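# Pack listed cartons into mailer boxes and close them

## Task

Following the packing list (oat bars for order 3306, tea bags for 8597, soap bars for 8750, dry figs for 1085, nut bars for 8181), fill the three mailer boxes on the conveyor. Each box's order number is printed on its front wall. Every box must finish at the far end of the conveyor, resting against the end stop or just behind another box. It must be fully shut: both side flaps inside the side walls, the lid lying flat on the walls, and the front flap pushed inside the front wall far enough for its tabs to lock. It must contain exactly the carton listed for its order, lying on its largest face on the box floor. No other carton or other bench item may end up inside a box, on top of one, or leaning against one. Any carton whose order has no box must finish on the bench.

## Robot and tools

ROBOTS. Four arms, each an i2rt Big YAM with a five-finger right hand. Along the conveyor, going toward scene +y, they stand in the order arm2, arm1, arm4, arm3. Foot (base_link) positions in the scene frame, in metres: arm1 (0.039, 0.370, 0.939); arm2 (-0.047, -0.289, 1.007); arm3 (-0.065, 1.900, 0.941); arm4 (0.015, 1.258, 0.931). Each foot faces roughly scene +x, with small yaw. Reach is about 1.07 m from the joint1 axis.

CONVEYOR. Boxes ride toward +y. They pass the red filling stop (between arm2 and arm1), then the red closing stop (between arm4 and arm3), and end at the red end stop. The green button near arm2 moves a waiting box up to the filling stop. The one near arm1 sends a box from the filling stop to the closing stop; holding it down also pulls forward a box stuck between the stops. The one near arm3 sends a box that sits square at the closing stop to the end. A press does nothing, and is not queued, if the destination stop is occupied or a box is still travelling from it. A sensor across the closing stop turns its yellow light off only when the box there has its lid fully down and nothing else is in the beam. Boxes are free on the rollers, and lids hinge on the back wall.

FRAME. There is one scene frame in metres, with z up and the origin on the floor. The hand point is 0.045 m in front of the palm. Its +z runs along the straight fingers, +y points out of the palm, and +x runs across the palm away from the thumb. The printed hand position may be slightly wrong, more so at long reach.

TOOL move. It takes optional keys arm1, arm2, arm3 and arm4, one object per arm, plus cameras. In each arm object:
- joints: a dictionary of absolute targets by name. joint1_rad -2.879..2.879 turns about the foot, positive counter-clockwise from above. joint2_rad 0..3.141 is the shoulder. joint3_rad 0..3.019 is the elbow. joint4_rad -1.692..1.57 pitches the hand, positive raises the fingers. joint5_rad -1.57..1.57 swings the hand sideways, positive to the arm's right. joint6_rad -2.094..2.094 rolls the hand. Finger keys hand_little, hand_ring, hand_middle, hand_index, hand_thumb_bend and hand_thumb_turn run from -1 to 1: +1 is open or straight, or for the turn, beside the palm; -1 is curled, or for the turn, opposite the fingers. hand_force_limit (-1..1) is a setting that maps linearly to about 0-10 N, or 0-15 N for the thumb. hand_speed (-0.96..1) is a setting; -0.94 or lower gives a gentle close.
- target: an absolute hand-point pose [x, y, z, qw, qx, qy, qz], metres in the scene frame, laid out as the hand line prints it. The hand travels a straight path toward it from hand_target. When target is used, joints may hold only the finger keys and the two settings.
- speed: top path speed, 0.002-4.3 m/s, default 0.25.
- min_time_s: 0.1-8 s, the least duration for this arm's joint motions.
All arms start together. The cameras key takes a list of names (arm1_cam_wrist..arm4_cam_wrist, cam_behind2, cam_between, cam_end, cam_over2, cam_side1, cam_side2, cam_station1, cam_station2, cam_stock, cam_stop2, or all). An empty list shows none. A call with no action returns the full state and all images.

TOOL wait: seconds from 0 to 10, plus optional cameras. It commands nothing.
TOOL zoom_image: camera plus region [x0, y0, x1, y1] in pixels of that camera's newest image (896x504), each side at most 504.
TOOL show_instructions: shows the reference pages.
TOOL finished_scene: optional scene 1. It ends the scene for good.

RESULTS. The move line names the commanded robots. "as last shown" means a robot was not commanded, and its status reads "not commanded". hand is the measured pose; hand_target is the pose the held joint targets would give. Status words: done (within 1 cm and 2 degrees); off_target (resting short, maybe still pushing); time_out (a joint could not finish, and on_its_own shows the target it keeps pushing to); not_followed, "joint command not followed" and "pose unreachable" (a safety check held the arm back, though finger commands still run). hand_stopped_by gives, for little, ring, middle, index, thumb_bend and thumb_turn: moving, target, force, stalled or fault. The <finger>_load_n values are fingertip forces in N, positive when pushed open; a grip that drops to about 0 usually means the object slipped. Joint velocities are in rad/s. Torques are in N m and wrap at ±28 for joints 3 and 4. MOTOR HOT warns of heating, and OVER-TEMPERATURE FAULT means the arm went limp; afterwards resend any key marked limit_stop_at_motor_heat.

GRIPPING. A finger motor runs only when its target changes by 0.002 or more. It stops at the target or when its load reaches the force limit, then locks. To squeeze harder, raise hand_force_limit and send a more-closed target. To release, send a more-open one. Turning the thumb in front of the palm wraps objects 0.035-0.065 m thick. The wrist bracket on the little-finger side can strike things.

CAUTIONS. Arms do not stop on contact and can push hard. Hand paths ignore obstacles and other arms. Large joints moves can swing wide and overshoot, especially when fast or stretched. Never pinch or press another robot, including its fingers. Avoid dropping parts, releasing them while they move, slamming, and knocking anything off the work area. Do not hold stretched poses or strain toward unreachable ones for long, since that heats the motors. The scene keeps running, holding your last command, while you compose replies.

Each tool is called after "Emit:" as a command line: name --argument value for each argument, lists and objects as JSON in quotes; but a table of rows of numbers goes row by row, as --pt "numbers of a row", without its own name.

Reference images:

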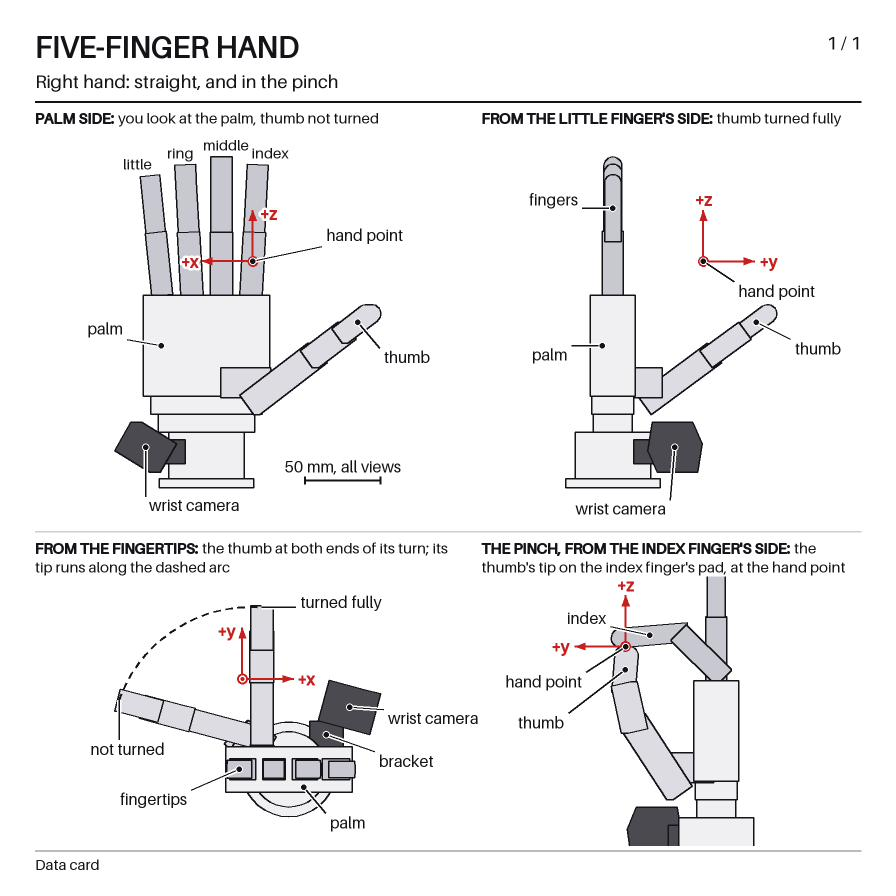

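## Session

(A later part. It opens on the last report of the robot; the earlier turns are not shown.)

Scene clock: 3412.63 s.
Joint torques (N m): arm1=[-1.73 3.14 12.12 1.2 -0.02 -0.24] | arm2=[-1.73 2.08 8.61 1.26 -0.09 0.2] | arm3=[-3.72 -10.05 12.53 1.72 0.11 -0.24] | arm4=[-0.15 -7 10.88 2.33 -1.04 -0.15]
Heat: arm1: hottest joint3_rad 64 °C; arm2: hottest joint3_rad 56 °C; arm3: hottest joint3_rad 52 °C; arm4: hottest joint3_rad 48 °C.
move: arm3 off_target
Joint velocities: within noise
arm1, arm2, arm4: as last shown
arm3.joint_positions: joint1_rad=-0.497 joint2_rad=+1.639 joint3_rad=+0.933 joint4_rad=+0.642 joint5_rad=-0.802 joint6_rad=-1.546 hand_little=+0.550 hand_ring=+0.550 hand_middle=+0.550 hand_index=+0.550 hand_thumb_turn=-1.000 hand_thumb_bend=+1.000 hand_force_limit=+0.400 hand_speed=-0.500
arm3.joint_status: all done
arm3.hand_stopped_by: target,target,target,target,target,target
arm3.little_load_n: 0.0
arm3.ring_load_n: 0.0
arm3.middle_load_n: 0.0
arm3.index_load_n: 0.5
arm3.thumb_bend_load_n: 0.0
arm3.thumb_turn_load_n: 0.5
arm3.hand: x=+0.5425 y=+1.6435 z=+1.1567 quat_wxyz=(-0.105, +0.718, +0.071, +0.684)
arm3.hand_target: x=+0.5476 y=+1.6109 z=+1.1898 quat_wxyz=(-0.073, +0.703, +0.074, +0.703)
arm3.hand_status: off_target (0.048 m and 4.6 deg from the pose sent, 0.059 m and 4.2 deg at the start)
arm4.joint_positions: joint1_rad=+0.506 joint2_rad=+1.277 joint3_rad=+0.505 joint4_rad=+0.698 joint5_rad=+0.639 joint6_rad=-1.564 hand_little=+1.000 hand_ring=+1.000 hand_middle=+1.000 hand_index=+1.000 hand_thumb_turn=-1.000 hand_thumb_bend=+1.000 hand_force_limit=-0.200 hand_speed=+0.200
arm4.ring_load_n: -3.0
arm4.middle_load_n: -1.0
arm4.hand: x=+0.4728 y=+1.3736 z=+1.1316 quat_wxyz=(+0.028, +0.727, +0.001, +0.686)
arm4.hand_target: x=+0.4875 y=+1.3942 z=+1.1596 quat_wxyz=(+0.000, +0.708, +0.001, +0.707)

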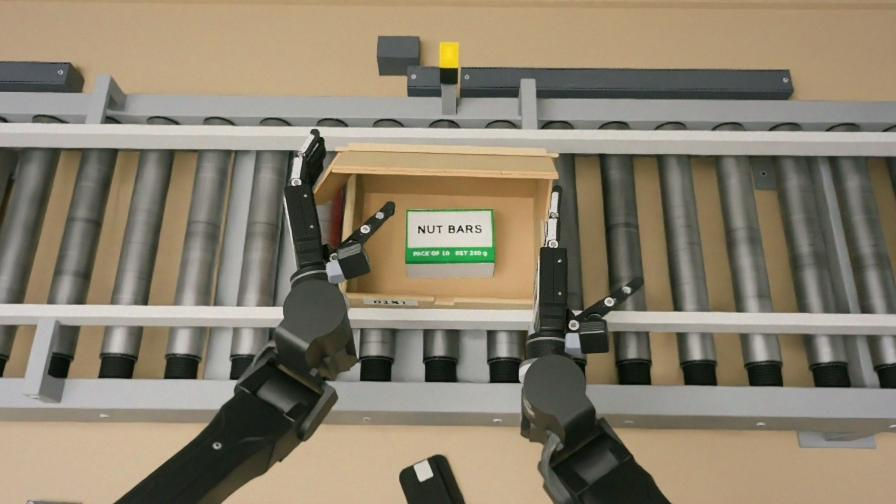

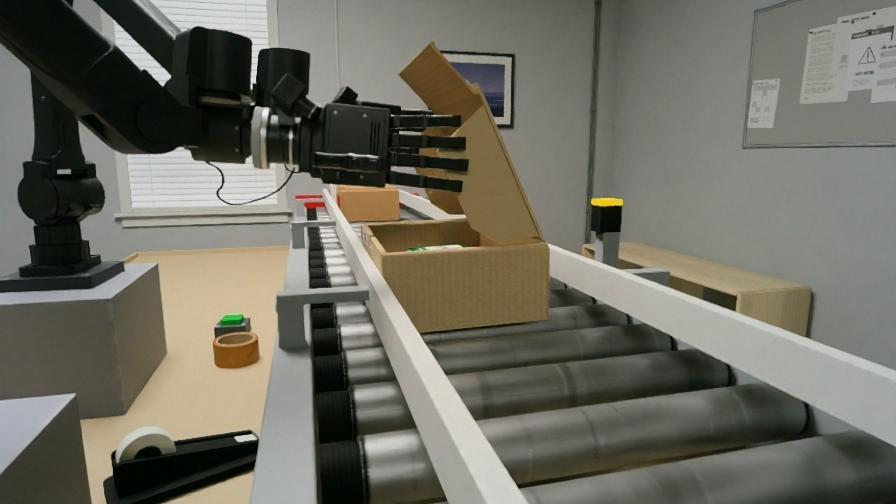

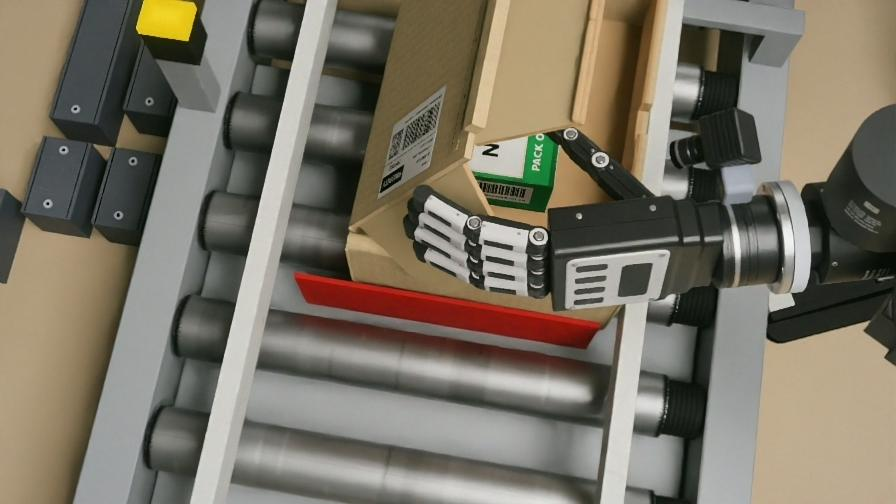

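Emit:
move --arm3 '{"target": [0.53, 1.585, 1.19, -0.0739, 0.7032, 0.0739, 0.7032], "speed": 0.06, "joints": {"hand_little": 0.8, "hand_ring": 0.8, "hand_middle": 0.8, "hand_index": 0.8}}'

Emit:
move --cameras '["cam_over2", "cam_side2", "cam_stop2"]' --arm3 '{"target": [0.525, 1.565, 1.185, -0.0739, 0.7032, 0.0739, 0.7032], "speed": 0.06, "joints": {"hand_little": 1, "hand_ring": 1, "hand_middle": 1, "hand_index": 1}}'

Scene clock: 3420.17 s.
Joint torques (N m): arm1=[-1.73 3.14 12.12 1.2 -0.02 -0.24] | arm2=[-1.73 2.14 8.61 1.29 -0.09 0.2] | arm3=[-3.9 -10.23 12.12 1.78 0.11 -0.22] | arm4=[-0.15 -7 10.47 2.35 -1.05 -0.15]
Heat: arm1: hottest joint3_rad 64 °C; arm2: hottest joint3_rad 56 °C; arm3: hottest joint3_rad 53 °C; arm4: hottest joint3_rad 49 °C.
move: arm3 off_target
Joint velocities: within noise
arm1, arm2, arm4: as last shown
arm3.joint_positions: joint1_rad=-0.558 joint2_rad=+1.639 joint3_rad=+0.933 joint4_rad=+0.642 joint5_rad=-0.868 joint6_rad=-1.546 hand_little=+0.800 hand_ring=+0.800 hand_middle=+0.800 hand_index=+0.800 hand_thumb_turn=-1.000 hand_thumb_bend=+1.000 hand_force_limit=+0.400 hand_speed=-0.500
arm3.joint_status: all done
arm3.hand_stopped_by: target,target,target,target,target,target
arm3.little_load_n: 0.0
arm3.ring_load_n: 0.0
arm3.middle_load_n: 0.0
arm3.index_load_n: 0.5
arm3.thumb_bend_load_n: 0.0
arm3.thumb_turn_load_n: 0.0
arm3.hand: x=+0.5264 y=+1.6200 z=+1.1575 quat_wxyz=(-0.108, +0.717, +0.071, +0.685)
arm3.hand_target: x=+0.5281 y=+1.5867 z=+1.1902 quat_wxyz=(-0.075, +0.703, +0.074, +0.704)
arm3.hand_status: off_target (0.048 m and 4.7 deg from the pose sent, 0.068 m and 4.6 deg at the start)
arm4.joint_positions: joint1_rad=+0.506 joint2_rad=+1.277 joint3_rad=+0.512 joint4_rad=+0.698 joint5_rad=+0.639 joint6_rad=-1.564 hand_little=+1.000 hand_ring=+1.000 hand_middle=+1.000 hand_index=+1.000 hand_thumb_turn=-1.000 hand_thumb_bend=+1.000 hand_force_limit=-0.200 hand_speed=+0.200
arm4.ring_load_n: -2.5
arm4.thumb_turn_load_n: 0.0
arm4.hand: x=+0.4743 y=+1.3747 z=+1.1344 quat_wxyz=(+0.027, +0.725, +0.000, +0.688)
arm4.hand_target: x=+0.4875 y=+1.3942 z=+1.1595 quat_wxyz=(+0.000, +0.708, +0.001, +0.707)
pictures: none

Scene clock: 3421.17 s.
Joint torques (N m): arm1=[-1.73 3.14 12.12 1.18 -0.02 -0.24] | arm2=[-1.79 2.2 8.61 1.26 -0.09 0.2] | arm3=[-4.07 -9.7 12.15 2 0.17 -0.23] | arm4=[-0.21 -7.06 10.47 2.35 -1.04 -0.15]
Heat: arm1: hottest joint3_rad 64 °C; arm2: hottest joint3_rad 56 °C; arm3: hottest joint3_rad 53 °C; arm4: hottest joint3_rad 49 °C.
move: arm3 off_target
Joint velocities: within noise
arm1.joint_positions: joint1_rad=+0.333 joint2_rad=+0.555 joint3_rad=+1.383 joint4_rad=-1.366 joint5_rad=+0.005 joint6_rad=-0.964 hand_little=+1.000 hand_ring=+1.000 hand_middle=+1.000 hand_index=+1.000 hand_thumb_turn=+1.000 hand_thumb_bend=+1.000 hand_force_limit=+0.000 hand_speed=-0.800
arm1.joint_status: not commanded
arm1.hand_stopped_by: target,target,target,target,target,target
arm1.little_load_n: 0.0
arm1.ring_load_n: 0.0
arm1.middle_load_n: 0.0
arm1.index_load_n: 0.0
arm1.thumb_bend_load_n: 0.0
arm1.thumb_turn_load_n: 0.0
arm1.hand: x=+0.2210 y=+0.4245 z=+1.4221 quat_wxyz=(-0.246, +0.864, -0.069, +0.435)
arm1.hand_target: x=+0.2175 y=+0.4188 z=+1.4390 quat_wxyz=(-0.244, +0.857, -0.067, +0.448)
arm1.hand_status: not commanded
arm2.joint_positions: joint1_rad=+0.331 joint2_rad=+0.608 joint3_rad=+1.351 joint4_rad=-1.325 joint5_rad=-0.101 joint6_rad=-1.001 hand_little=+1.000 hand_ring=+1.000 hand_middle=+1.000 hand_index=+1.000 hand_thumb_turn=-1.000 hand_thumb_bend=+1.000 hand_force_limit=-0.300 hand_speed=-0.850
arm2.joint_status: not commanded
arm2.hand_stopped_by: target,target,target,target,target,target
arm2.little_load_n: 0.0
arm2.ring_load_n: 0.0
arm2.middle_load_n: 0.0
arm2.index_load_n: 0.0
arm2.thumb_bend_load_n: 0.0
arm2.thumb_turn_load_n: 0.0
arm2.hand: x=+0.1762 y=-0.2476 z=+1.4704 quat_wxyz=(-0.231, +0.872, -0.116, +0.416)
arm2.hand_target: x=+0.1713 y=-0.2494 z=+1.4815 quat_wxyz=(-0.235, +0.868, -0.124, +0.419)
arm2.hand_status: not commanded
arm3.joint_positions: joint1_rad=-0.593 joint2_rad=+1.657 joint3_rad=+0.949 joint4_rad=+0.642 joint5_rad=-0.906 joint6_rad=-1.546 hand_little=+1.000 hand_ring=+1.000 hand_middle=+1.000 hand_index=+1.000 hand_thumb_turn=-1.000 hand_thumb_bend=+1.000 hand_force_limit=+0.400 hand_speed=-0.500
arm3.joint_status: all done
arm3.hand_stopped_by: target,target,target,target,target,target
arm3.little_load_n: 0.0
arm3.ring_load_n: 0.0
arm3.middle_load_n: 0.0
arm3.index_load_n: 0.0
arm3.thumb_bend_load_n: 0.0
arm3.thumb_turn_load_n: 0.0
arm3.hand: x=+0.5216 y=+1.6032 z=+1.1554 quat_wxyz=(-0.110, +0.717, +0.071, +0.685)
arm3.hand_target: x=+0.5227 y=+1.5671 z=+1.1844 quat_wxyz=(-0.074, +0.703, +0.074, +0.703)
arm3.hand_status: off_target (0.048 m and 4.9 deg from the pose sent, 0.062 m and 4.7 deg at the start)
arm4: as last shown
arm4.ring_load_n: -2.0
arm4.middle_load_n: -1.5

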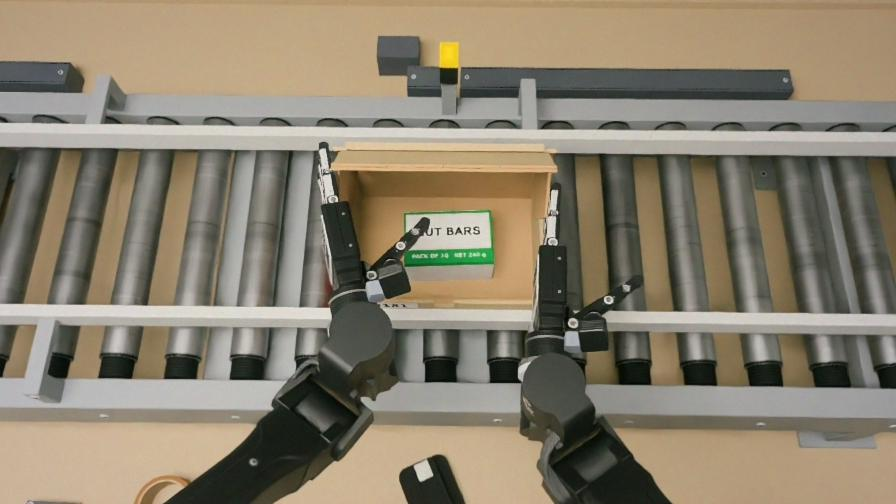

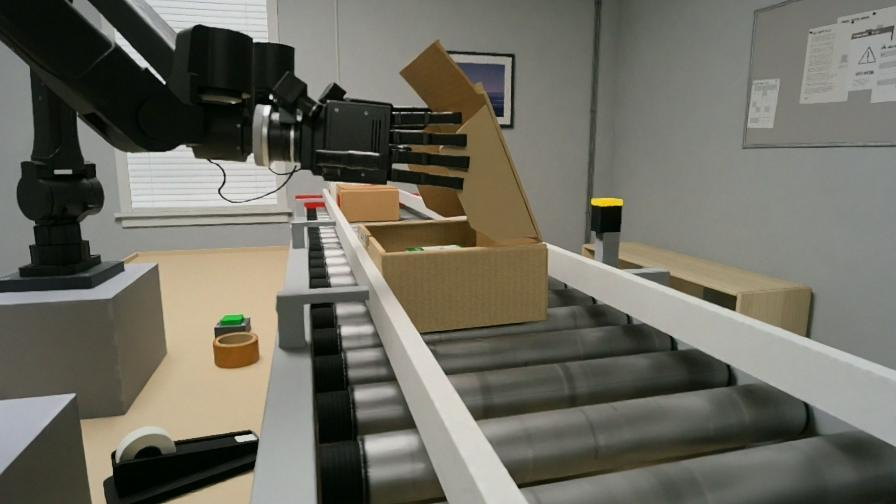

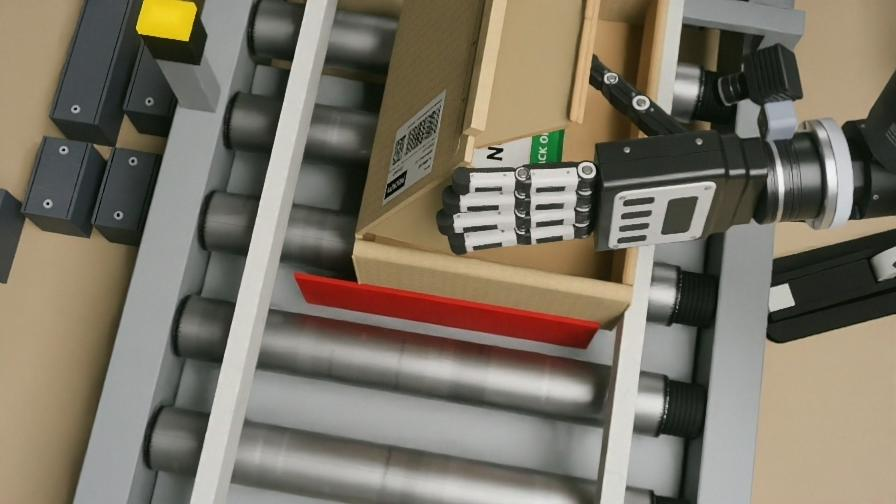

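Emit:
move --arm3 '{"target": [0.495, 1.555, 1.175, -0.0739, 0.7032, 0.0739, 0.7032], "speed": 0.06, "joints": {"hand_little": 0.56}}' --arm4 '{"target": [0.47, 1.395, 1.15, 0, 0.7071, 0, 0.7071], "speed": 0.05}'

Emit:
move --cameras '["cam_over2", "cam_side2", "cam_stop2"]' --arm3 '{"target": [0.465, 1.555, 1.165, -0.0739, 0.7032, 0.0739, 0.7032], "speed": 0.06}' --arm4 '{"target": [0.45, 1.385, 1.14, 0, 0.7071, 0, 0.7071], "speed": 0.05}'

Scene clock: 3429.27 s.
Joint torques (N m): arm1=[-1.73 3.14 12.12 1.18 -0.02 -0.24] | arm2=[-1.67 2.08 8.58 1.26 -0.09 0.2] | arm3=[-6.3 -10.81 7.95 2.8 0.48 -0.18] | arm4=[1.96 -8.35 8.46 2.92 -0.77 -0.14]
Heat: arm1: hottest joint3_rad 64 °C; arm2: hottest joint3_rad 56 °C; arm3: hottest joint3_rad 53 °C; arm4: hottest joint3_rad 50 °C.
move: arm3 off_target; arm4 off_target
Joint velocities: within noise
arm1, arm2: as last shown
arm2.little_load_n: -0.5
arm2.thumb_turn_load_n: 0.5
arm3.joint_positions: joint1_rad=-0.619 joint2_rad=+1.657 joint3_rad=+0.949 joint4_rad=+0.655 joint5_rad=-0.966 joint6_rad=-1.552 hand_little=+0.638 hand_ring=+1.000 hand_middle=+1.000 hand_index=+1.000 hand_thumb_turn=-1.000 hand_thumb_bend=+1.000 hand_force_limit=+0.400 hand_speed=-0.500
arm3.joint_status: hand_little off_target (ended at +0.638, target +0.560)
arm3.hand_stopped_by: force,target,target,target,target,target
arm3.little_load_n: 5.0
arm3.ring_load_n: 0.0
arm3.middle_load_n: 0.0
arm3.index_load_n: 0.0
arm3.thumb_bend_load_n: 0.0
arm3.thumb_turn_load_n: 0.5
arm3.hand: x=+0.5145 y=+1.5995 z=+1.1594 quat_wxyz=(-0.117, +0.711, +0.088, +0.687)
arm3.hand_target: x=+0.4946 y=+1.5562 z=+1.1749 quat_wxyz=(-0.074, +0.703, +0.073, +0.703)
arm3.hand_status: off_target (0.051 m and 5.6 deg from the pose sent, 0.058 m and 4.9 deg at the start)
arm4.joint_positions: joint1_rad=+0.506 joint2_rad=+1.277 joint3_rad=+0.492 joint4_rad=+0.712 joint5_rad=+0.664 joint6_rad=-1.564 hand_little=+1.000 hand_ring=+1.000 hand_middle=+1.000 hand_index=+1.000 hand_thumb_turn=-1.000 hand_thumb_bend=+1.000 hand_force_limit=-0.200 hand_speed=+0.200
arm4.joint_status: not commanded
arm4.hand_stopped_by: target,target,target,target,target,target
arm4.little_load_n: 0.0
arm4.ring_load_n: -5.5
arm4.middle_load_n: -1.0
arm4.index_load_n: 0.0
arm4.thumb_bend_load_n: 0.0
arm4.thumb_turn_load_n: 0.0
arm4.hand: x=+0.4680 y=+1.3669 z=+1.1281 quat_wxyz=(+0.037, +0.727, -0.007, +0.686)
arm4.hand_target: x=+0.4697 y=+1.3942 z=+1.1502 quat_wxyz=(+0.000, +0.707, +0.000, +0.707)
arm4.hand_status: off_target (0.036 m and 5.4 deg from the pose sent, 0.026 m and 4.3 deg at the start)
pictures: none

Scene clock: 3430.40 s.
Joint torques (N m): arm1=[-1.73 3.14 12.14 1.2 -0.02 -0.24] | arm2=[-1.73 2.14 8.61 1.26 -0.09 0.2] | arm3=[-6.59 -10.23 6.48 2 0.52 -0.13] | arm4=[1.73 -7.41 7.39 2.52 -0.58 -0.15]
Heat: arm1: hottest joint3_rad 64 °C; arm2: hottest joint3_rad 56 °C; arm3: hottest joint3_rad 53 °C; arm4: hottest joint3_rad 50 °C.
move: arm3 off_target; arm4 off_target
Joint velocities: within noise
arm1, arm2: as last shown
arm2.little_load_n: 0.0
arm2.thumb_turn_load_n: 0.0
arm3.joint_positions: joint1_rad=-0.658 joint2_rad=+1.630 joint3_rad=+0.896 joint4_rad=+0.720 joint5_rad=-1.009 joint6_rad=-1.564 hand_little=+0.638 hand_ring=+1.000 hand_middle=+1.000 hand_index=+1.000 hand_thumb_turn=-1.000 hand_thumb_bend=+1.000 hand_force_limit=+0.400 hand_speed=-0.500
arm3.joint_status: not commanded
arm3.hand_stopped_by: force,target,target,target,target,target
arm3.little_load_n: 5.5
arm3.ring_load_n: 0.0
arm3.middle_load_n: 0.0
arm3.index_load_n: 0.0
arm3.thumb_bend_load_n: 0.0
arm3.thumb_turn_load_n: 0.0
arm3.hand: x=+0.4911 y=+1.5959 z=+1.1642 quat_wxyz=(-0.104, +0.701, +0.104, +0.697)
arm3.hand_target: x=+0.4658 y=+1.5560 z=+1.1661 quat_wxyz=(-0.070, +0.702, +0.077, +0.704)
arm3.hand_status: off_target (0.049 m and 5.0 deg from the pose sent, 0.067 m and 5.6 deg at the start)
arm4.joint_positions: joint1_rad=+0.521 joint2_rad=+1.238 joint3_rad=+0.441 joint4_rad=+0.755 joint5_rad=+0.672 joint6_rad=-1.564 hand_little=+1.000 hand_ring=+1.000 hand_middle=+1.000 hand_index=+1.000 hand_thumb_turn=-1.000 hand_thumb_bend=+1.000 hand_force_limit=-0.200 hand_speed=+0.200
arm4.joint_status: not commanded
arm4.hand_stopped_by: target,target,target,target,target,target
arm4.little_load_n: 0.0
arm4.ring_load_n: -1.5
arm4.middle_load_n: -2.0
arm4.index_load_n: 0.0
arm4.thumb_bend_load_n: 0.0
arm4.thumb_turn_load_n: 0.0
arm4.hand: x=+0.4522 y=+1.3627 z=+1.1287 quat_wxyz=(+0.028, +0.718, -0.011, +0.695)
arm4.hand_target: x=+0.4503 y=+1.3848 z=+1.1403 quat_wxyz=(+0.000, +0.707, +0.000, +0.707)
arm4.hand_status: off_target (0.025 m and 3.9 deg from the pose sent, 0.028 m and 5.4 deg at the start)

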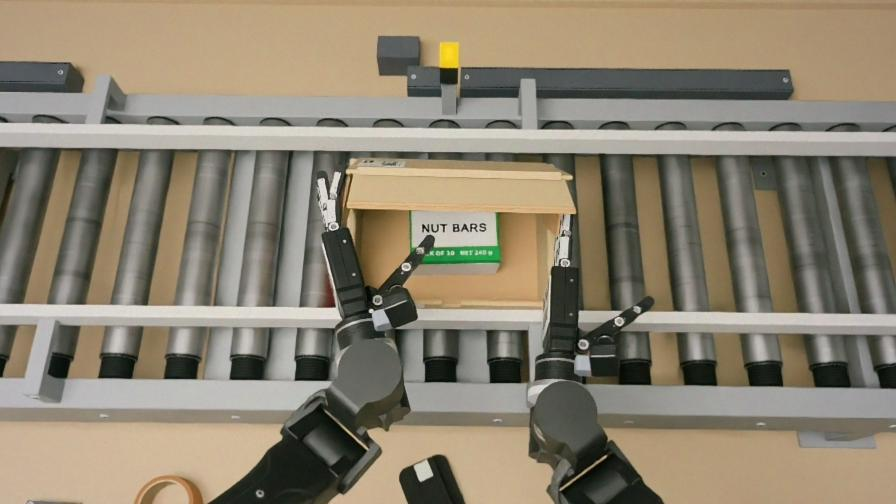

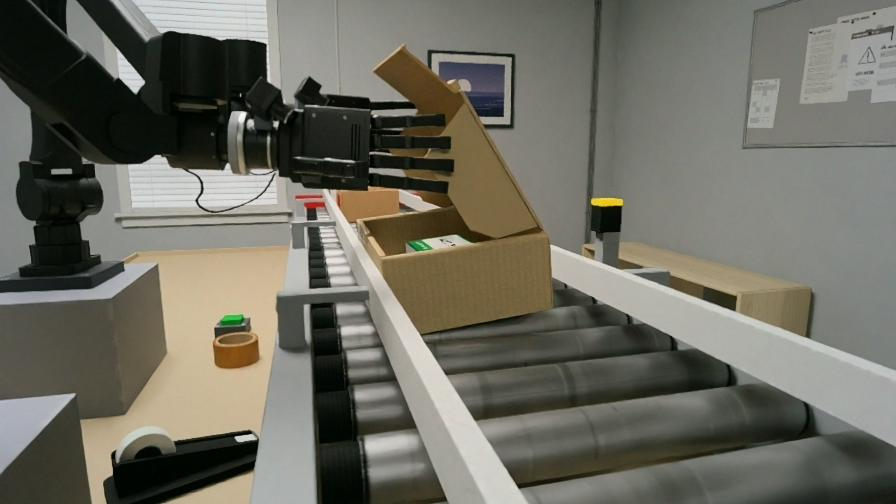

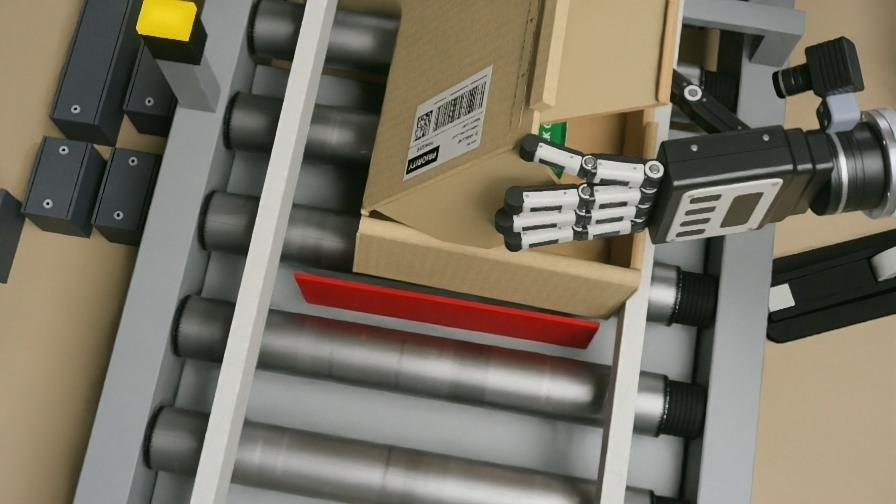

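Emit:
move --arm3 '{"target": [0.445, 1.575, 1.145, -0.0739, 0.7032, 0.0739, 0.7032], "speed": 0.06}' --arm4 '{"target": [0.43, 1.39, 1.125, 0, 0.7071, 0, 0.7071], "speed": 0.05}'

Emit:
move --cameras '["cam_over2", "cam_side2", "cam_stop2"]' --arm3 '{"target": [0.415, 1.58, 1.135, -0.0739, 0.7032, 0.0739, 0.7032], "speed": 0.06}' --arm4 '{"target": [0.405, 1.4, 1.12, 0, 0.7071, 0, 0.7071], "speed": 0.05}'

Scene clock: 3437.33 s.
Joint torques (N m): arm1=[-1.79 3.08 12.14 1.18 -0.02 -0.24] | arm2=[-1.67 2.14 8.62 1.26 -0.09 0.19] | arm3=[-1.2 -10.17 6.41 2.55 -0.01 -0.05] | arm4=[0.03 -6.01 6.86 2.56 0.1 -0.16]
Heat: arm1: hottest joint3_rad 64 °C; arm2: hottest joint3_rad 56 °C; arm3: hottest joint3_rad 52 °C; arm4: hottest joint3_rad 49 °C.
move: arm3 off_target; arm4 done
Joint velocities: within noise
arm1, arm2: as last shown
arm2.middle_load_n: -0.5
arm3.joint_positions: joint1_rad=-0.725 joint2_rad=+1.617 joint3_rad=+0.793 joint4_rad=+0.784 joint5_rad=-0.986 joint6_rad=-1.553 hand_little=+0.637 hand_ring=+1.000 hand_middle=+1.000 hand_index=+1.000 hand_thumb_turn=-1.000 hand_thumb_bend=+1.000 hand_force_limit=+0.400 hand_speed=-0.500
arm3.joint_status: not commanded
arm3.hand_stopped_by: force,target,target,target,target,target
arm3.little_load_n: 0.0
arm3.ring_load_n: 0.0
arm3.middle_load_n: 0.0
arm3.index_load_n: 0.0
arm3.thumb_bend_load_n: 0.0
arm3.thumb_turn_load_n: 0.0
arm3.hand: x=+0.4476 y=+1.5752 z=+1.1340 quat_wxyz=(-0.084, +0.711, +0.061, +0.695)
arm3.hand_target: x=+0.4446 y=+1.5725 z=+1.1452 quat_wxyz=(-0.073, +0.704, +0.066, +0.704)
arm3.hand_status: off_target (0.011 m and 2.2 deg from the pose sent, 0.054 m and 5.0 deg at the start)
arm4.joint_positions: joint1_rad=+0.604 joint2_rad=+1.238 joint3_rad=+0.396 joint4_rad=+0.813 joint5_rad=+0.698 joint6_rad=-1.564 hand_little=+1.000 hand_ring=+1.000 hand_middle=+1.000 hand_index=+1.000 hand_thumb_turn=-1.000 hand_thumb_bend=+1.000 hand_force_limit=-0.200 hand_speed=+0.200
arm4.joint_status: not commanded
arm4.hand_stopped_by: target,target,target,target,target,target
arm4.little_load_n: 0.0
arm4.ring_load_n: 0.0
arm4.middle_load_n: 0.0
arm4.index_load_n: 0.0
arm4.thumb_bend_load_n: 0.0
arm4.thumb_turn_load_n: 0.0
arm4.hand: x=+0.4315 y=+1.3857 z=+1.1197 quat_wxyz=(+0.005, +0.714, +0.007, +0.700)
arm4.hand_target: x=+0.4311 y=+1.3920 z=+1.1252 quat_wxyz=(-0.004, +0.707, +0.005, +0.707)
arm4.hand_status: done (0.007 m and 1.5 deg from the pose sent, 0.035 m and 3.9 deg at the start)
pictures: none

Scene clock: 3438.50 s.
Joint torques (N m): arm1=[-1.73 3.14 12.12 1.2 -0.02 -0.24] | arm2=[-1.73 2.08 8.59 1.26 -0.09 0.2] | arm3=[-1.44 -9.82 6 2.47 -0.27 -0.16] | arm4=[-0.03 -7.12 6.6 2.48 0.11 -0.18]
Heat: arm1: hottest joint3_rad 64 °C; arm2: hottest joint3_rad 56 °C; arm3: hottest joint3_rad 52 °C; arm4: hottest joint3_rad 49 °C.
move: arm3 off_target; arm4 off_target
Joint velocities: within noise
arm1, arm2: as last shown
arm2.middle_load_n: 0.0
arm2.thumb_turn_load_n: 0.5
arm3.joint_positions: joint1_rad=-0.764 joint2_rad=+1.594 joint3_rad=+0.718 joint4_rad=+0.830 joint5_rad=-1.034 joint6_rad=-1.553 hand_little=+0.637 hand_ring=+1.000 hand_middle=+1.000 hand_index=+1.000 hand_thumb_turn=-1.000 hand_thumb_bend=+1.000 hand_force_limit=+0.400 hand_speed=-0.500
arm3.joint_status: not commanded
arm3.hand_stopped_by: force,target,target,target,target,target
arm3.little_load_n: 0.0
arm3.ring_load_n: 0.0
arm3.middle_load_n: 0.0
arm3.index_load_n: 0.0
arm3.thumb_bend_load_n: 0.0
arm3.thumb_turn_load_n: 0.5
arm3.hand: x=+0.4194 y=+1.5826 z=+1.1213 quat_wxyz=(-0.089, +0.712, +0.062, +0.694)
arm3.hand_target: x=+0.4155 y=+1.5801 z=+1.1351 quat_wxyz=(-0.074, +0.703, +0.074, +0.703)
arm3.hand_status: off_target (0.015 m and 2.6 deg from the pose sent, 0.033 m and 2.2 deg at the start)
arm4.joint_positions: joint1_rad=+0.690 joint2_rad=+1.238 joint3_rad=+0.363 joint4_rad=+0.830 joint5_rad=+0.794 joint6_rad=-1.564 hand_little=+1.000 hand_ring=+1.000 hand_middle=+1.000 hand_index=+1.000 hand_thumb_turn=-1.000 hand_thumb_bend=+1.000 hand_force_limit=-0.200 hand_speed=+0.200
arm4.joint_status: not commanded
arm4.hand_stopped_by: target,target,target,target,target,target
arm4.little_load_n: 0.0
arm4.ring_load_n: 0.0
arm4.middle_load_n: 0.0
arm4.index_load_n: 0.0
arm4.thumb_bend_load_n: 0.0
arm4.thumb_turn_load_n: 0.0
arm4.hand: x=+0.4067 y=+1.3946 z=+1.1089 quat_wxyz=(+0.014, +0.718, +0.008, +0.696)
arm4.hand_target: x=+0.4052 y=+1.3999 z=+1.1197 quat_wxyz=(+0.000, +0.707, +0.001, +0.707)
arm4.hand_status: off_target (0.012 m and 2.5 deg from the pose sent, 0.030 m and 1.5 deg at the start)

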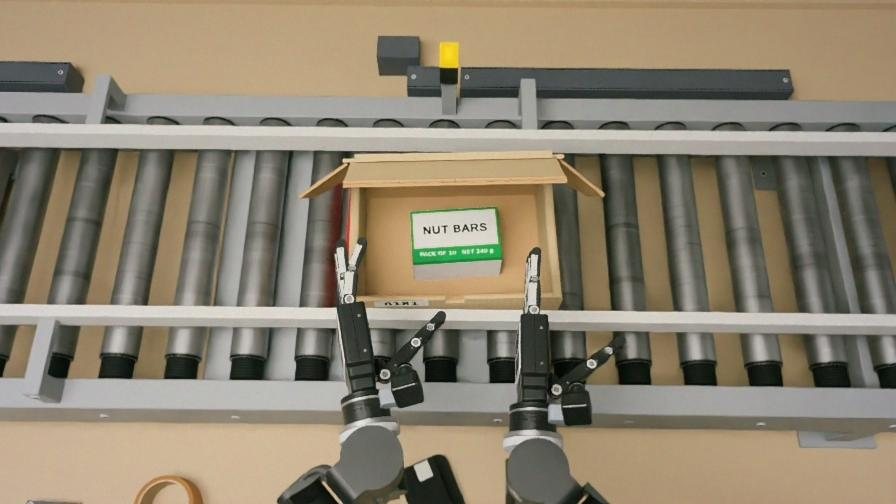

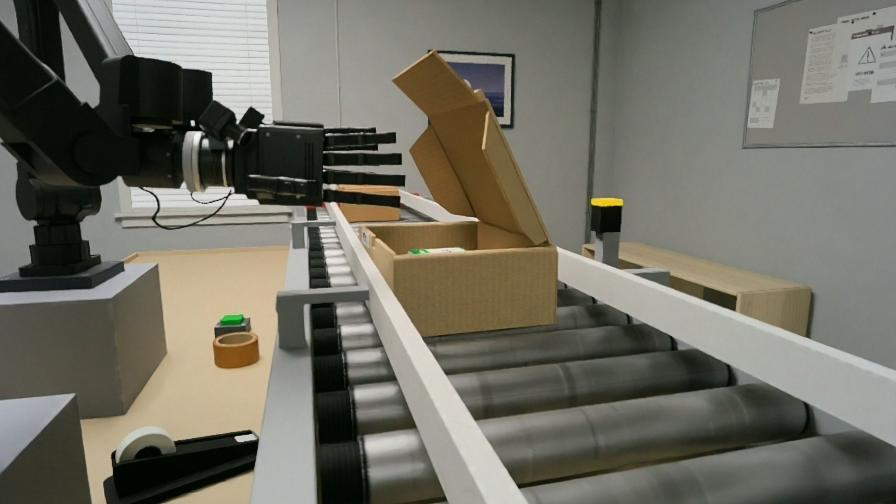

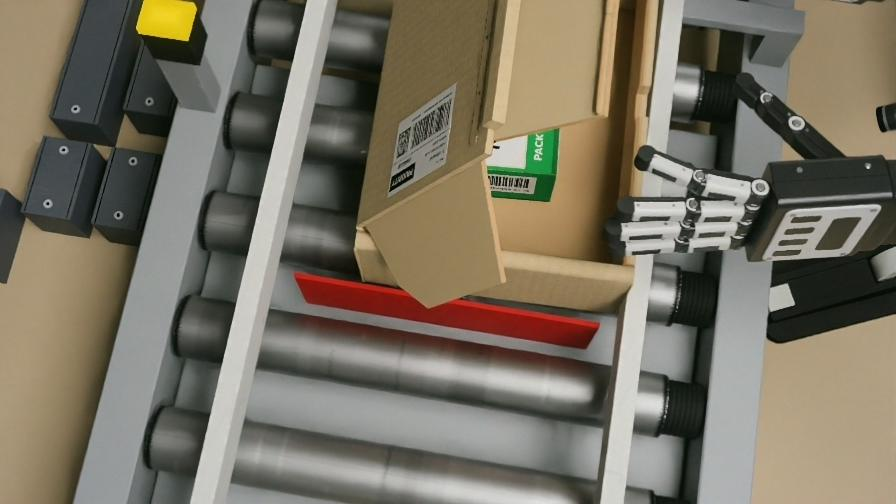

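Emit:
move --arm3 '{"target": [0.43, 1.7, 1.19, -0.0739, 0.7032, 0.0739, 0.7032], "speed": 0.15, "joints": {"hand_little": 1.0}}' --arm4 '{"target": [0.42, 1.27, 1.16, 0, 0.7071, 0, 0.7071], "speed": 0.15}'

Emit:
move --cameras '["cam_over2", "cam_side2", "cam_stop2"]' --arm3 '{"target": [0.525, 1.725, 1.2, -0.0739, 0.7032, 0.0739, 0.7032], "speed": 0.12}' --arm4 '{"target": [0.51, 1.265, 1.165, 0, 0.7071, 0, 0.7071], "speed": 0.12}'

Scene clock: 3503.23 s.
Joint torques (N m): arm1=[-1.73 3.14 12.11 1.2 -0.03 -0.24] | arm2=[-1.73 2.08 8.61 1.25 -0.09 0.2] | arm3=[-0.15 -6.36 7.34 1.02 0.05 -0.22] | arm4=[-1.9 -3.25 8.96 1.06 -0.18 -0.04]
Heat: arm1: hottest joint3_rad 65 °C; arm2: hottest joint3_rad 56 °C; arm3: hottest joint3_rad 47 °C; arm4: hottest joint3_rad 45 °C.
move: arm3 done; arm4 off_target
Joint velocities: within noise
arm1, arm2: as last shown
arm1.middle_load_n: -0.5
arm3.joint_positions: joint1_rad=-0.515 joint2_rad=+1.283 joint3_rad=+0.606 joint4_rad=+0.677 joint5_rad=-0.791 joint6_rad=-1.553 hand_little=+1.000 hand_ring=+1.000 hand_middle=+1.000 hand_index=+1.000 hand_thumb_turn=-1.000 hand_thumb_bend=+1.000 hand_force_limit=+0.400 hand_speed=-0.500
arm3.joint_status: all done
arm3.hand_stopped_by: target,target,target,target,target,target
arm3.little_load_n: 0.0
arm3.ring_load_n: -0.5
arm3.middle_load_n: 0.0
arm3.index_load_n: 0.0
arm3.thumb_bend_load_n: 0.0
arm3.thumb_turn_load_n: 0.5
arm3.hand: x=+0.4310 y=+1.6986 z=+1.1895 quat_wxyz=(-0.078, +0.702, +0.078, +0.704)
arm3.hand_target: x=+0.4297 y=+1.7019 z=+1.1891 quat_wxyz=(-0.077, +0.704, +0.080, +0.701)
arm3.hand_status: done (0.002 m and 0.7 deg from the pose sent, 0.136 m and 2.6 deg at the start)
arm4.joint_positions: joint1_rad=+0.265 joint2_rad=+0.856 joint3_rad=+0.288 joint4_rad=+0.555 joint5_rad=+0.339 joint6_rad=-1.564 hand_little=+1.000 hand_ring=+1.000 hand_middle=+1.000 hand_index=+1.000 hand_thumb_turn=-1.000 hand_thumb_bend=+1.000 hand_force_limit=-0.200 hand_speed=+0.200
arm4.joint_status: not commanded
arm4.hand_stopped_by: target,target,target,target,target,target
arm4.little_load_n: 0.0
arm4.ring_load_n: 0.0
arm4.middle_load_n: 0.0
arm4.index_load_n: 0.0
arm4.thumb_bend_load_n: 0.0
arm4.thumb_turn_load_n: 0.0
arm4.hand: x=+0.4170 y=+1.2807 z=+1.1519 quat_wxyz=(-0.007, +0.711, +0.009, +0.703)
arm4.hand_target: x=+0.4191 y=+1.2768 z=+1.1584 quat_wxyz=(-0.007, +0.709, +0.001, +0.705)
arm4.hand_status: off_target (0.014 m and 1.4 deg from the pose sent, 0.135 m and 2.5 deg at the start)
pictures: none

Scene clock: 3504.80 s.
Joint torques (N m): arm1=[-1.73 3.14 12.11 1.18 -0.02 -0.24] | arm2=[-1.67 2.14 8.59 1.26 -0.09 0.2] | arm3=[-0.15 -7 11.81 1.09 0.05 -0.18] | arm4=[-1.79 -5.48 10.67 2.85 -0.18 -0.13]
Heat: arm1: hottest joint3_rad 65 °C; arm2: hottest joint3_rad 56 °C; arm3: hottest joint3_rad 48 °C; arm4: hottest joint3_rad 45 °C.
move: arm3 off_target; arm4 off_target
Joint velocities: within noise
arm1, arm2: as last shown
arm1.middle_load_n: 0.0
arm1.index_load_n: 0.5
arm2.thumb_turn_load_n: 0.0
arm3.joint_positions: joint1_rad=-0.343 joint2_rad=+1.435 joint3_rad=+0.745 joint4_rad=+0.659 joint5_rad=-0.604 joint6_rad=-1.553 hand_little=+1.000 hand_ring=+1.000 hand_middle=+1.000 hand_index=+1.000 hand_thumb_turn=-1.000 hand_thumb_bend=+1.000 hand_force_limit=+0.400 hand_speed=-0.500
arm3.joint_status: not commanded
arm3.hand_stopped_by: target,target,target,target,target,target
arm3.little_load_n: 0.0
arm3.ring_load_n: 0.0
arm3.middle_load_n: 0.0
arm3.index_load_n: 0.0
arm3.thumb_bend_load_n: 0.0
arm3.thumb_turn_load_n: 0.5
arm3.hand: x=+0.5090 y=+1.7276 z=+1.1797 quat_wxyz=(-0.078, +0.712, +0.067, +0.695)
arm3.hand_target: x=+0.5234 y=+1.7254 z=+1.1987 quat_wxyz=(-0.073, +0.704, +0.075, +0.702)
arm3.hand_status: off_target (0.026 m and 1.7 deg from the pose sent, 0.098 m and 0.7 deg at the start)
arm4.joint_positions: joint1_rad=+0.139 joint2_rad=+1.157 joint3_rad=+0.439 joint4_rad=+0.649 joint5_rad=+0.222 joint6_rad=-1.564 hand_little=+1.000 hand_ring=+1.000 hand_middle=+1.000 hand_index=+1.000 hand_thumb_turn=-1.000 hand_thumb_bend=+1.000 hand_force_limit=-0.200 hand_speed=+0.200
arm4.joint_status: not commanded
arm4.hand_stopped_by: target,target,target,target,target,target
arm4.little_load_n: 0.0
arm4.ring_load_n: 0.0
arm4.middle_load_n: 0.5
arm4.index_load_n: 0.0
arm4.thumb_bend_load_n: 0.0
arm4.thumb_turn_load_n: 0.0
arm4.hand: x=+0.4930 y=+1.2687 z=+1.1361 quat_wxyz=(+0.000, +0.730, +0.009, +0.683)
arm4.hand_target: x=+0.5081 y=+1.2663 z=+1.1644 quat_wxyz=(-0.002, +0.708, +0.000, +0.707)
arm4.hand_status: off_target (0.034 m and 3.9 deg from the pose sent, 0.095 m and 1.4 deg at the start)

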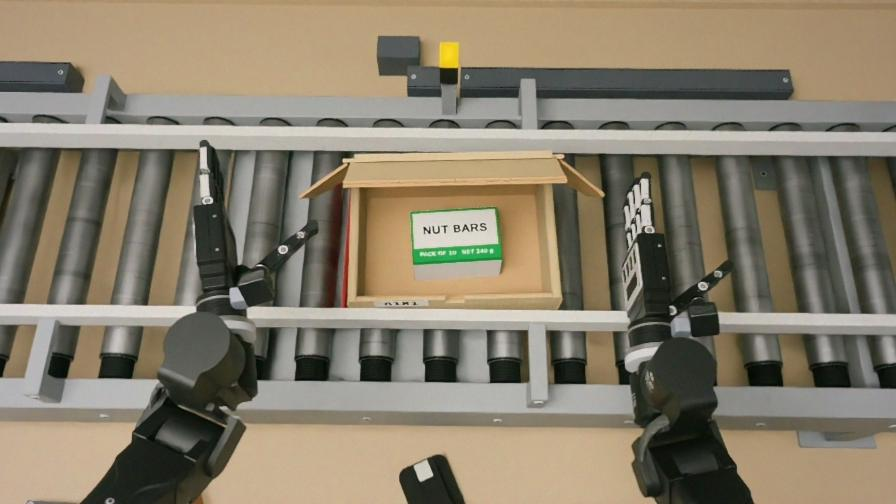

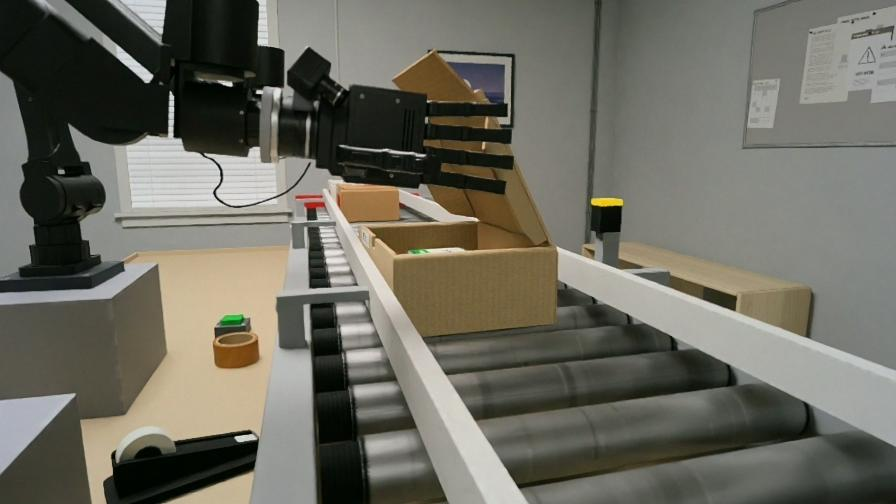

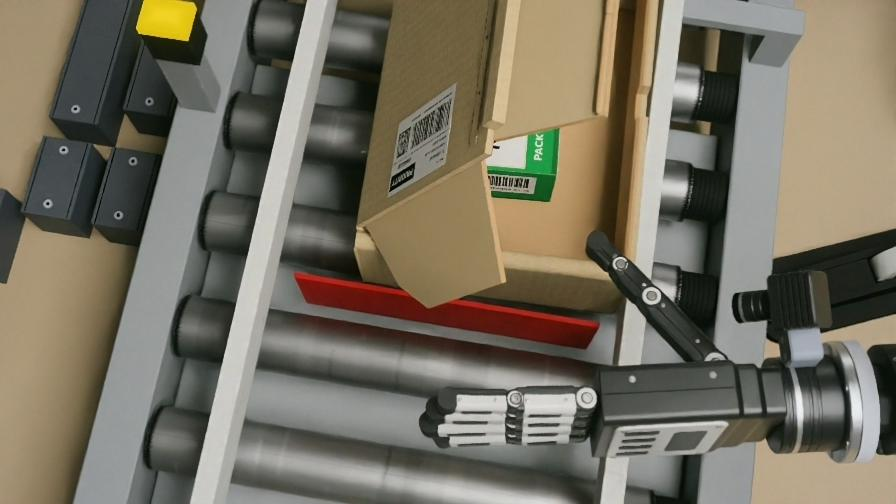

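Emit:
move --arm4 '{"target":[0.50,1.34,1.165,0,0.7071,0,0.7071],"speed":0.1}' --arm3 '{"target":[0.525,1.66,1.2,-0.0739,0.7032,0.0739,0.7032],"speed":0.1}' --cameras '["cam_over2","cam_stop2","cam_station2"]'

Scene clock: 3530.70 s.
Joint torques (N m): arm1=[-1.67 3.14 12.11 1.2 -0.02 -0.24] | arm2=[-1.73 2.14 8.59 1.28 -0.09 0.2] | arm3=[-1.26 -7.88 11.71 1.06 -0.24 -0.11] | arm4=[0.44 -5.83 10.62 2.69 -0.08 -0.21]
Heat: arm1: hottest joint3_rad 65 °C; arm2: hottest joint3_rad 56 °C; arm3: hottest joint3_rad 53 °C; arm4: hottest joint3_rad 50 °C.
move: arm3 off_target; arm4 off_target
Joint velocities: within noise
arm1, arm2: as last shown
arm1.index_load_n: 0.0
arm1.thumb_turn_load_n: -0.5
arm3.joint_positions: joint1_rad=-0.463 joint2_rad=+1.509 joint3_rad=+0.828 joint4_rad=+0.659 joint5_rad=-0.718 joint6_rad=-1.553 hand_little=+1.000 hand_ring=+1.000 hand_middle=+1.000 hand_index=+1.000 hand_thumb_turn=-1.000 hand_thumb_bend=+1.000 hand_force_limit=+0.400 hand_speed=-0.500
arm3.joint_status: not commanded
arm3.hand_stopped_by: target,target,target,target,target,target
arm3.little_load_n: 0.0
arm3.ring_load_n: 0.0
arm3.middle_load_n: 0.0
arm3.index_load_n: 0.0
arm3.thumb_bend_load_n: 0.0
arm3.thumb_turn_load_n: 0.0
arm3.hand: x=+0.5141 y=+1.6677 z=+1.1839 quat_wxyz=(-0.075, +0.709, +0.066, +0.698)
arm3.hand_target: x=+0.5248 y=+1.6582 z=+1.2003 quat_wxyz=(-0.070, +0.703, +0.069, +0.705)
arm3.hand_status: off_target (0.021 m and 1.3 deg from the pose sent, 0.072 m and 1.7 deg at the start)
arm4.joint_positions: joint1_rad=+0.323 joint2_rad=+1.203 joint3_rad=+0.473 joint4_rad=+0.664 joint5_rad=+0.466 joint6_rad=-1.564 hand_little=+1.000 hand_ring=+1.000 hand_middle=+1.000 hand_index=+1.000 hand_thumb_turn=-1.000 hand_thumb_bend=+1.000 hand_force_limit=-0.200 hand_speed=+0.200
arm4.joint_status: not commanded
arm4.hand_stopped_by: target,target,target,target,target,target
arm4.little_load_n: 0.0
arm4.ring_load_n: -0.5
arm4.middle_load_n: -1.0
arm4.index_load_n: 0.0
arm4.thumb_bend_load_n: 0.0
arm4.thumb_turn_load_n: 0.5
arm4.hand: x=+0.4853 y=+1.3137 z=+1.1388 quat_wxyz=(+0.026, +0.727, -0.007, +0.686)
arm4.hand_target: x=+0.4982 y=+1.3299 z=+1.1651 quat_wxyz=(+0.011, +0.707, -0.008, +0.707)
arm4.hand_status: off_target (0.040 m and 4.5 deg from the pose sent, 0.077 m and 3.9 deg at the start)
pictures: cam_over2, cam_station2, cam_stop2

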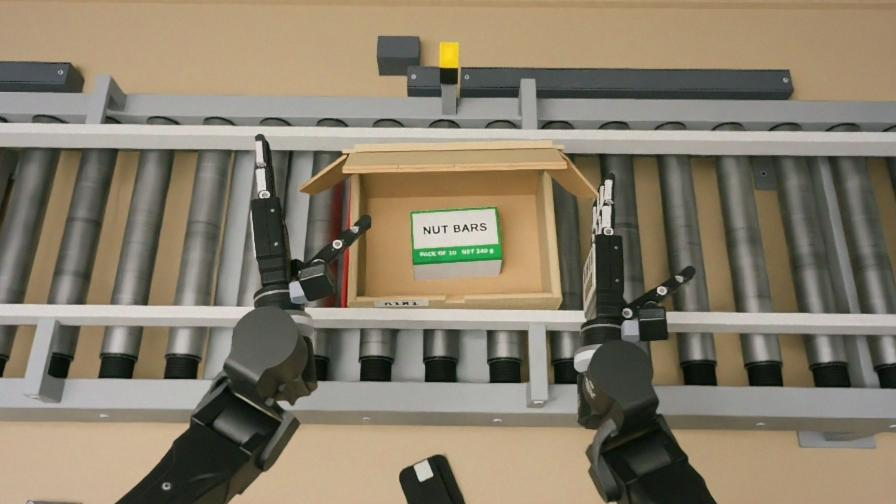

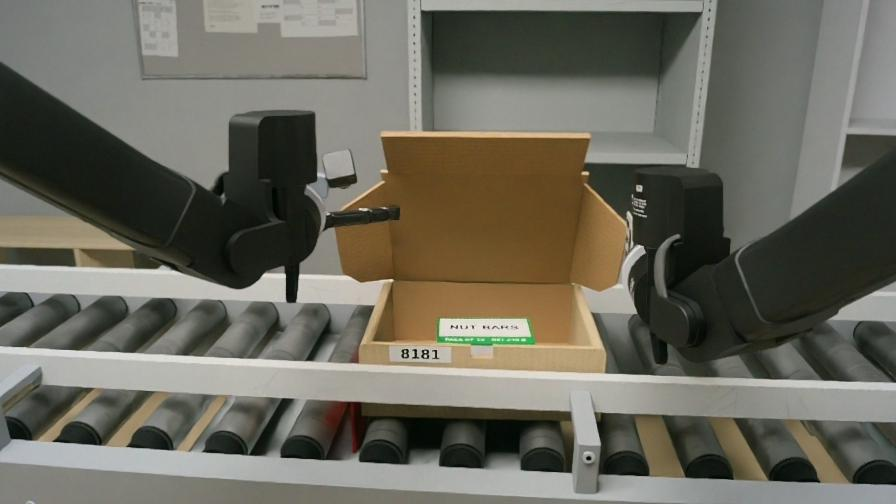

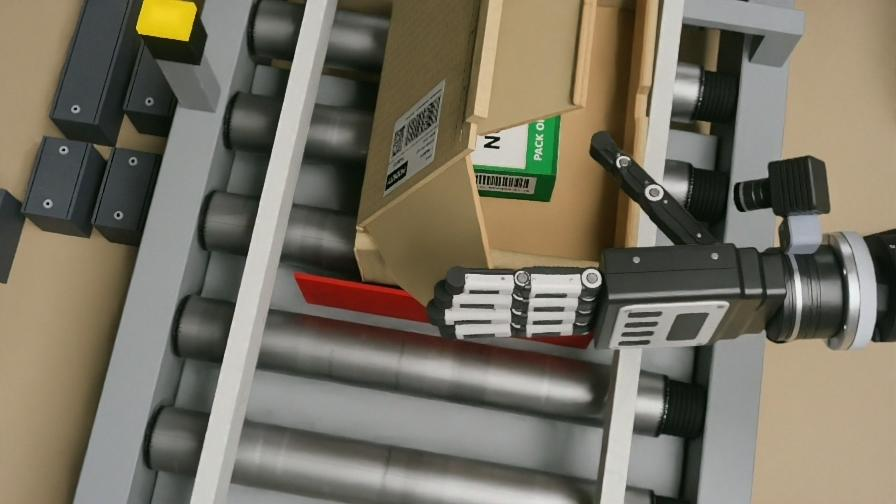

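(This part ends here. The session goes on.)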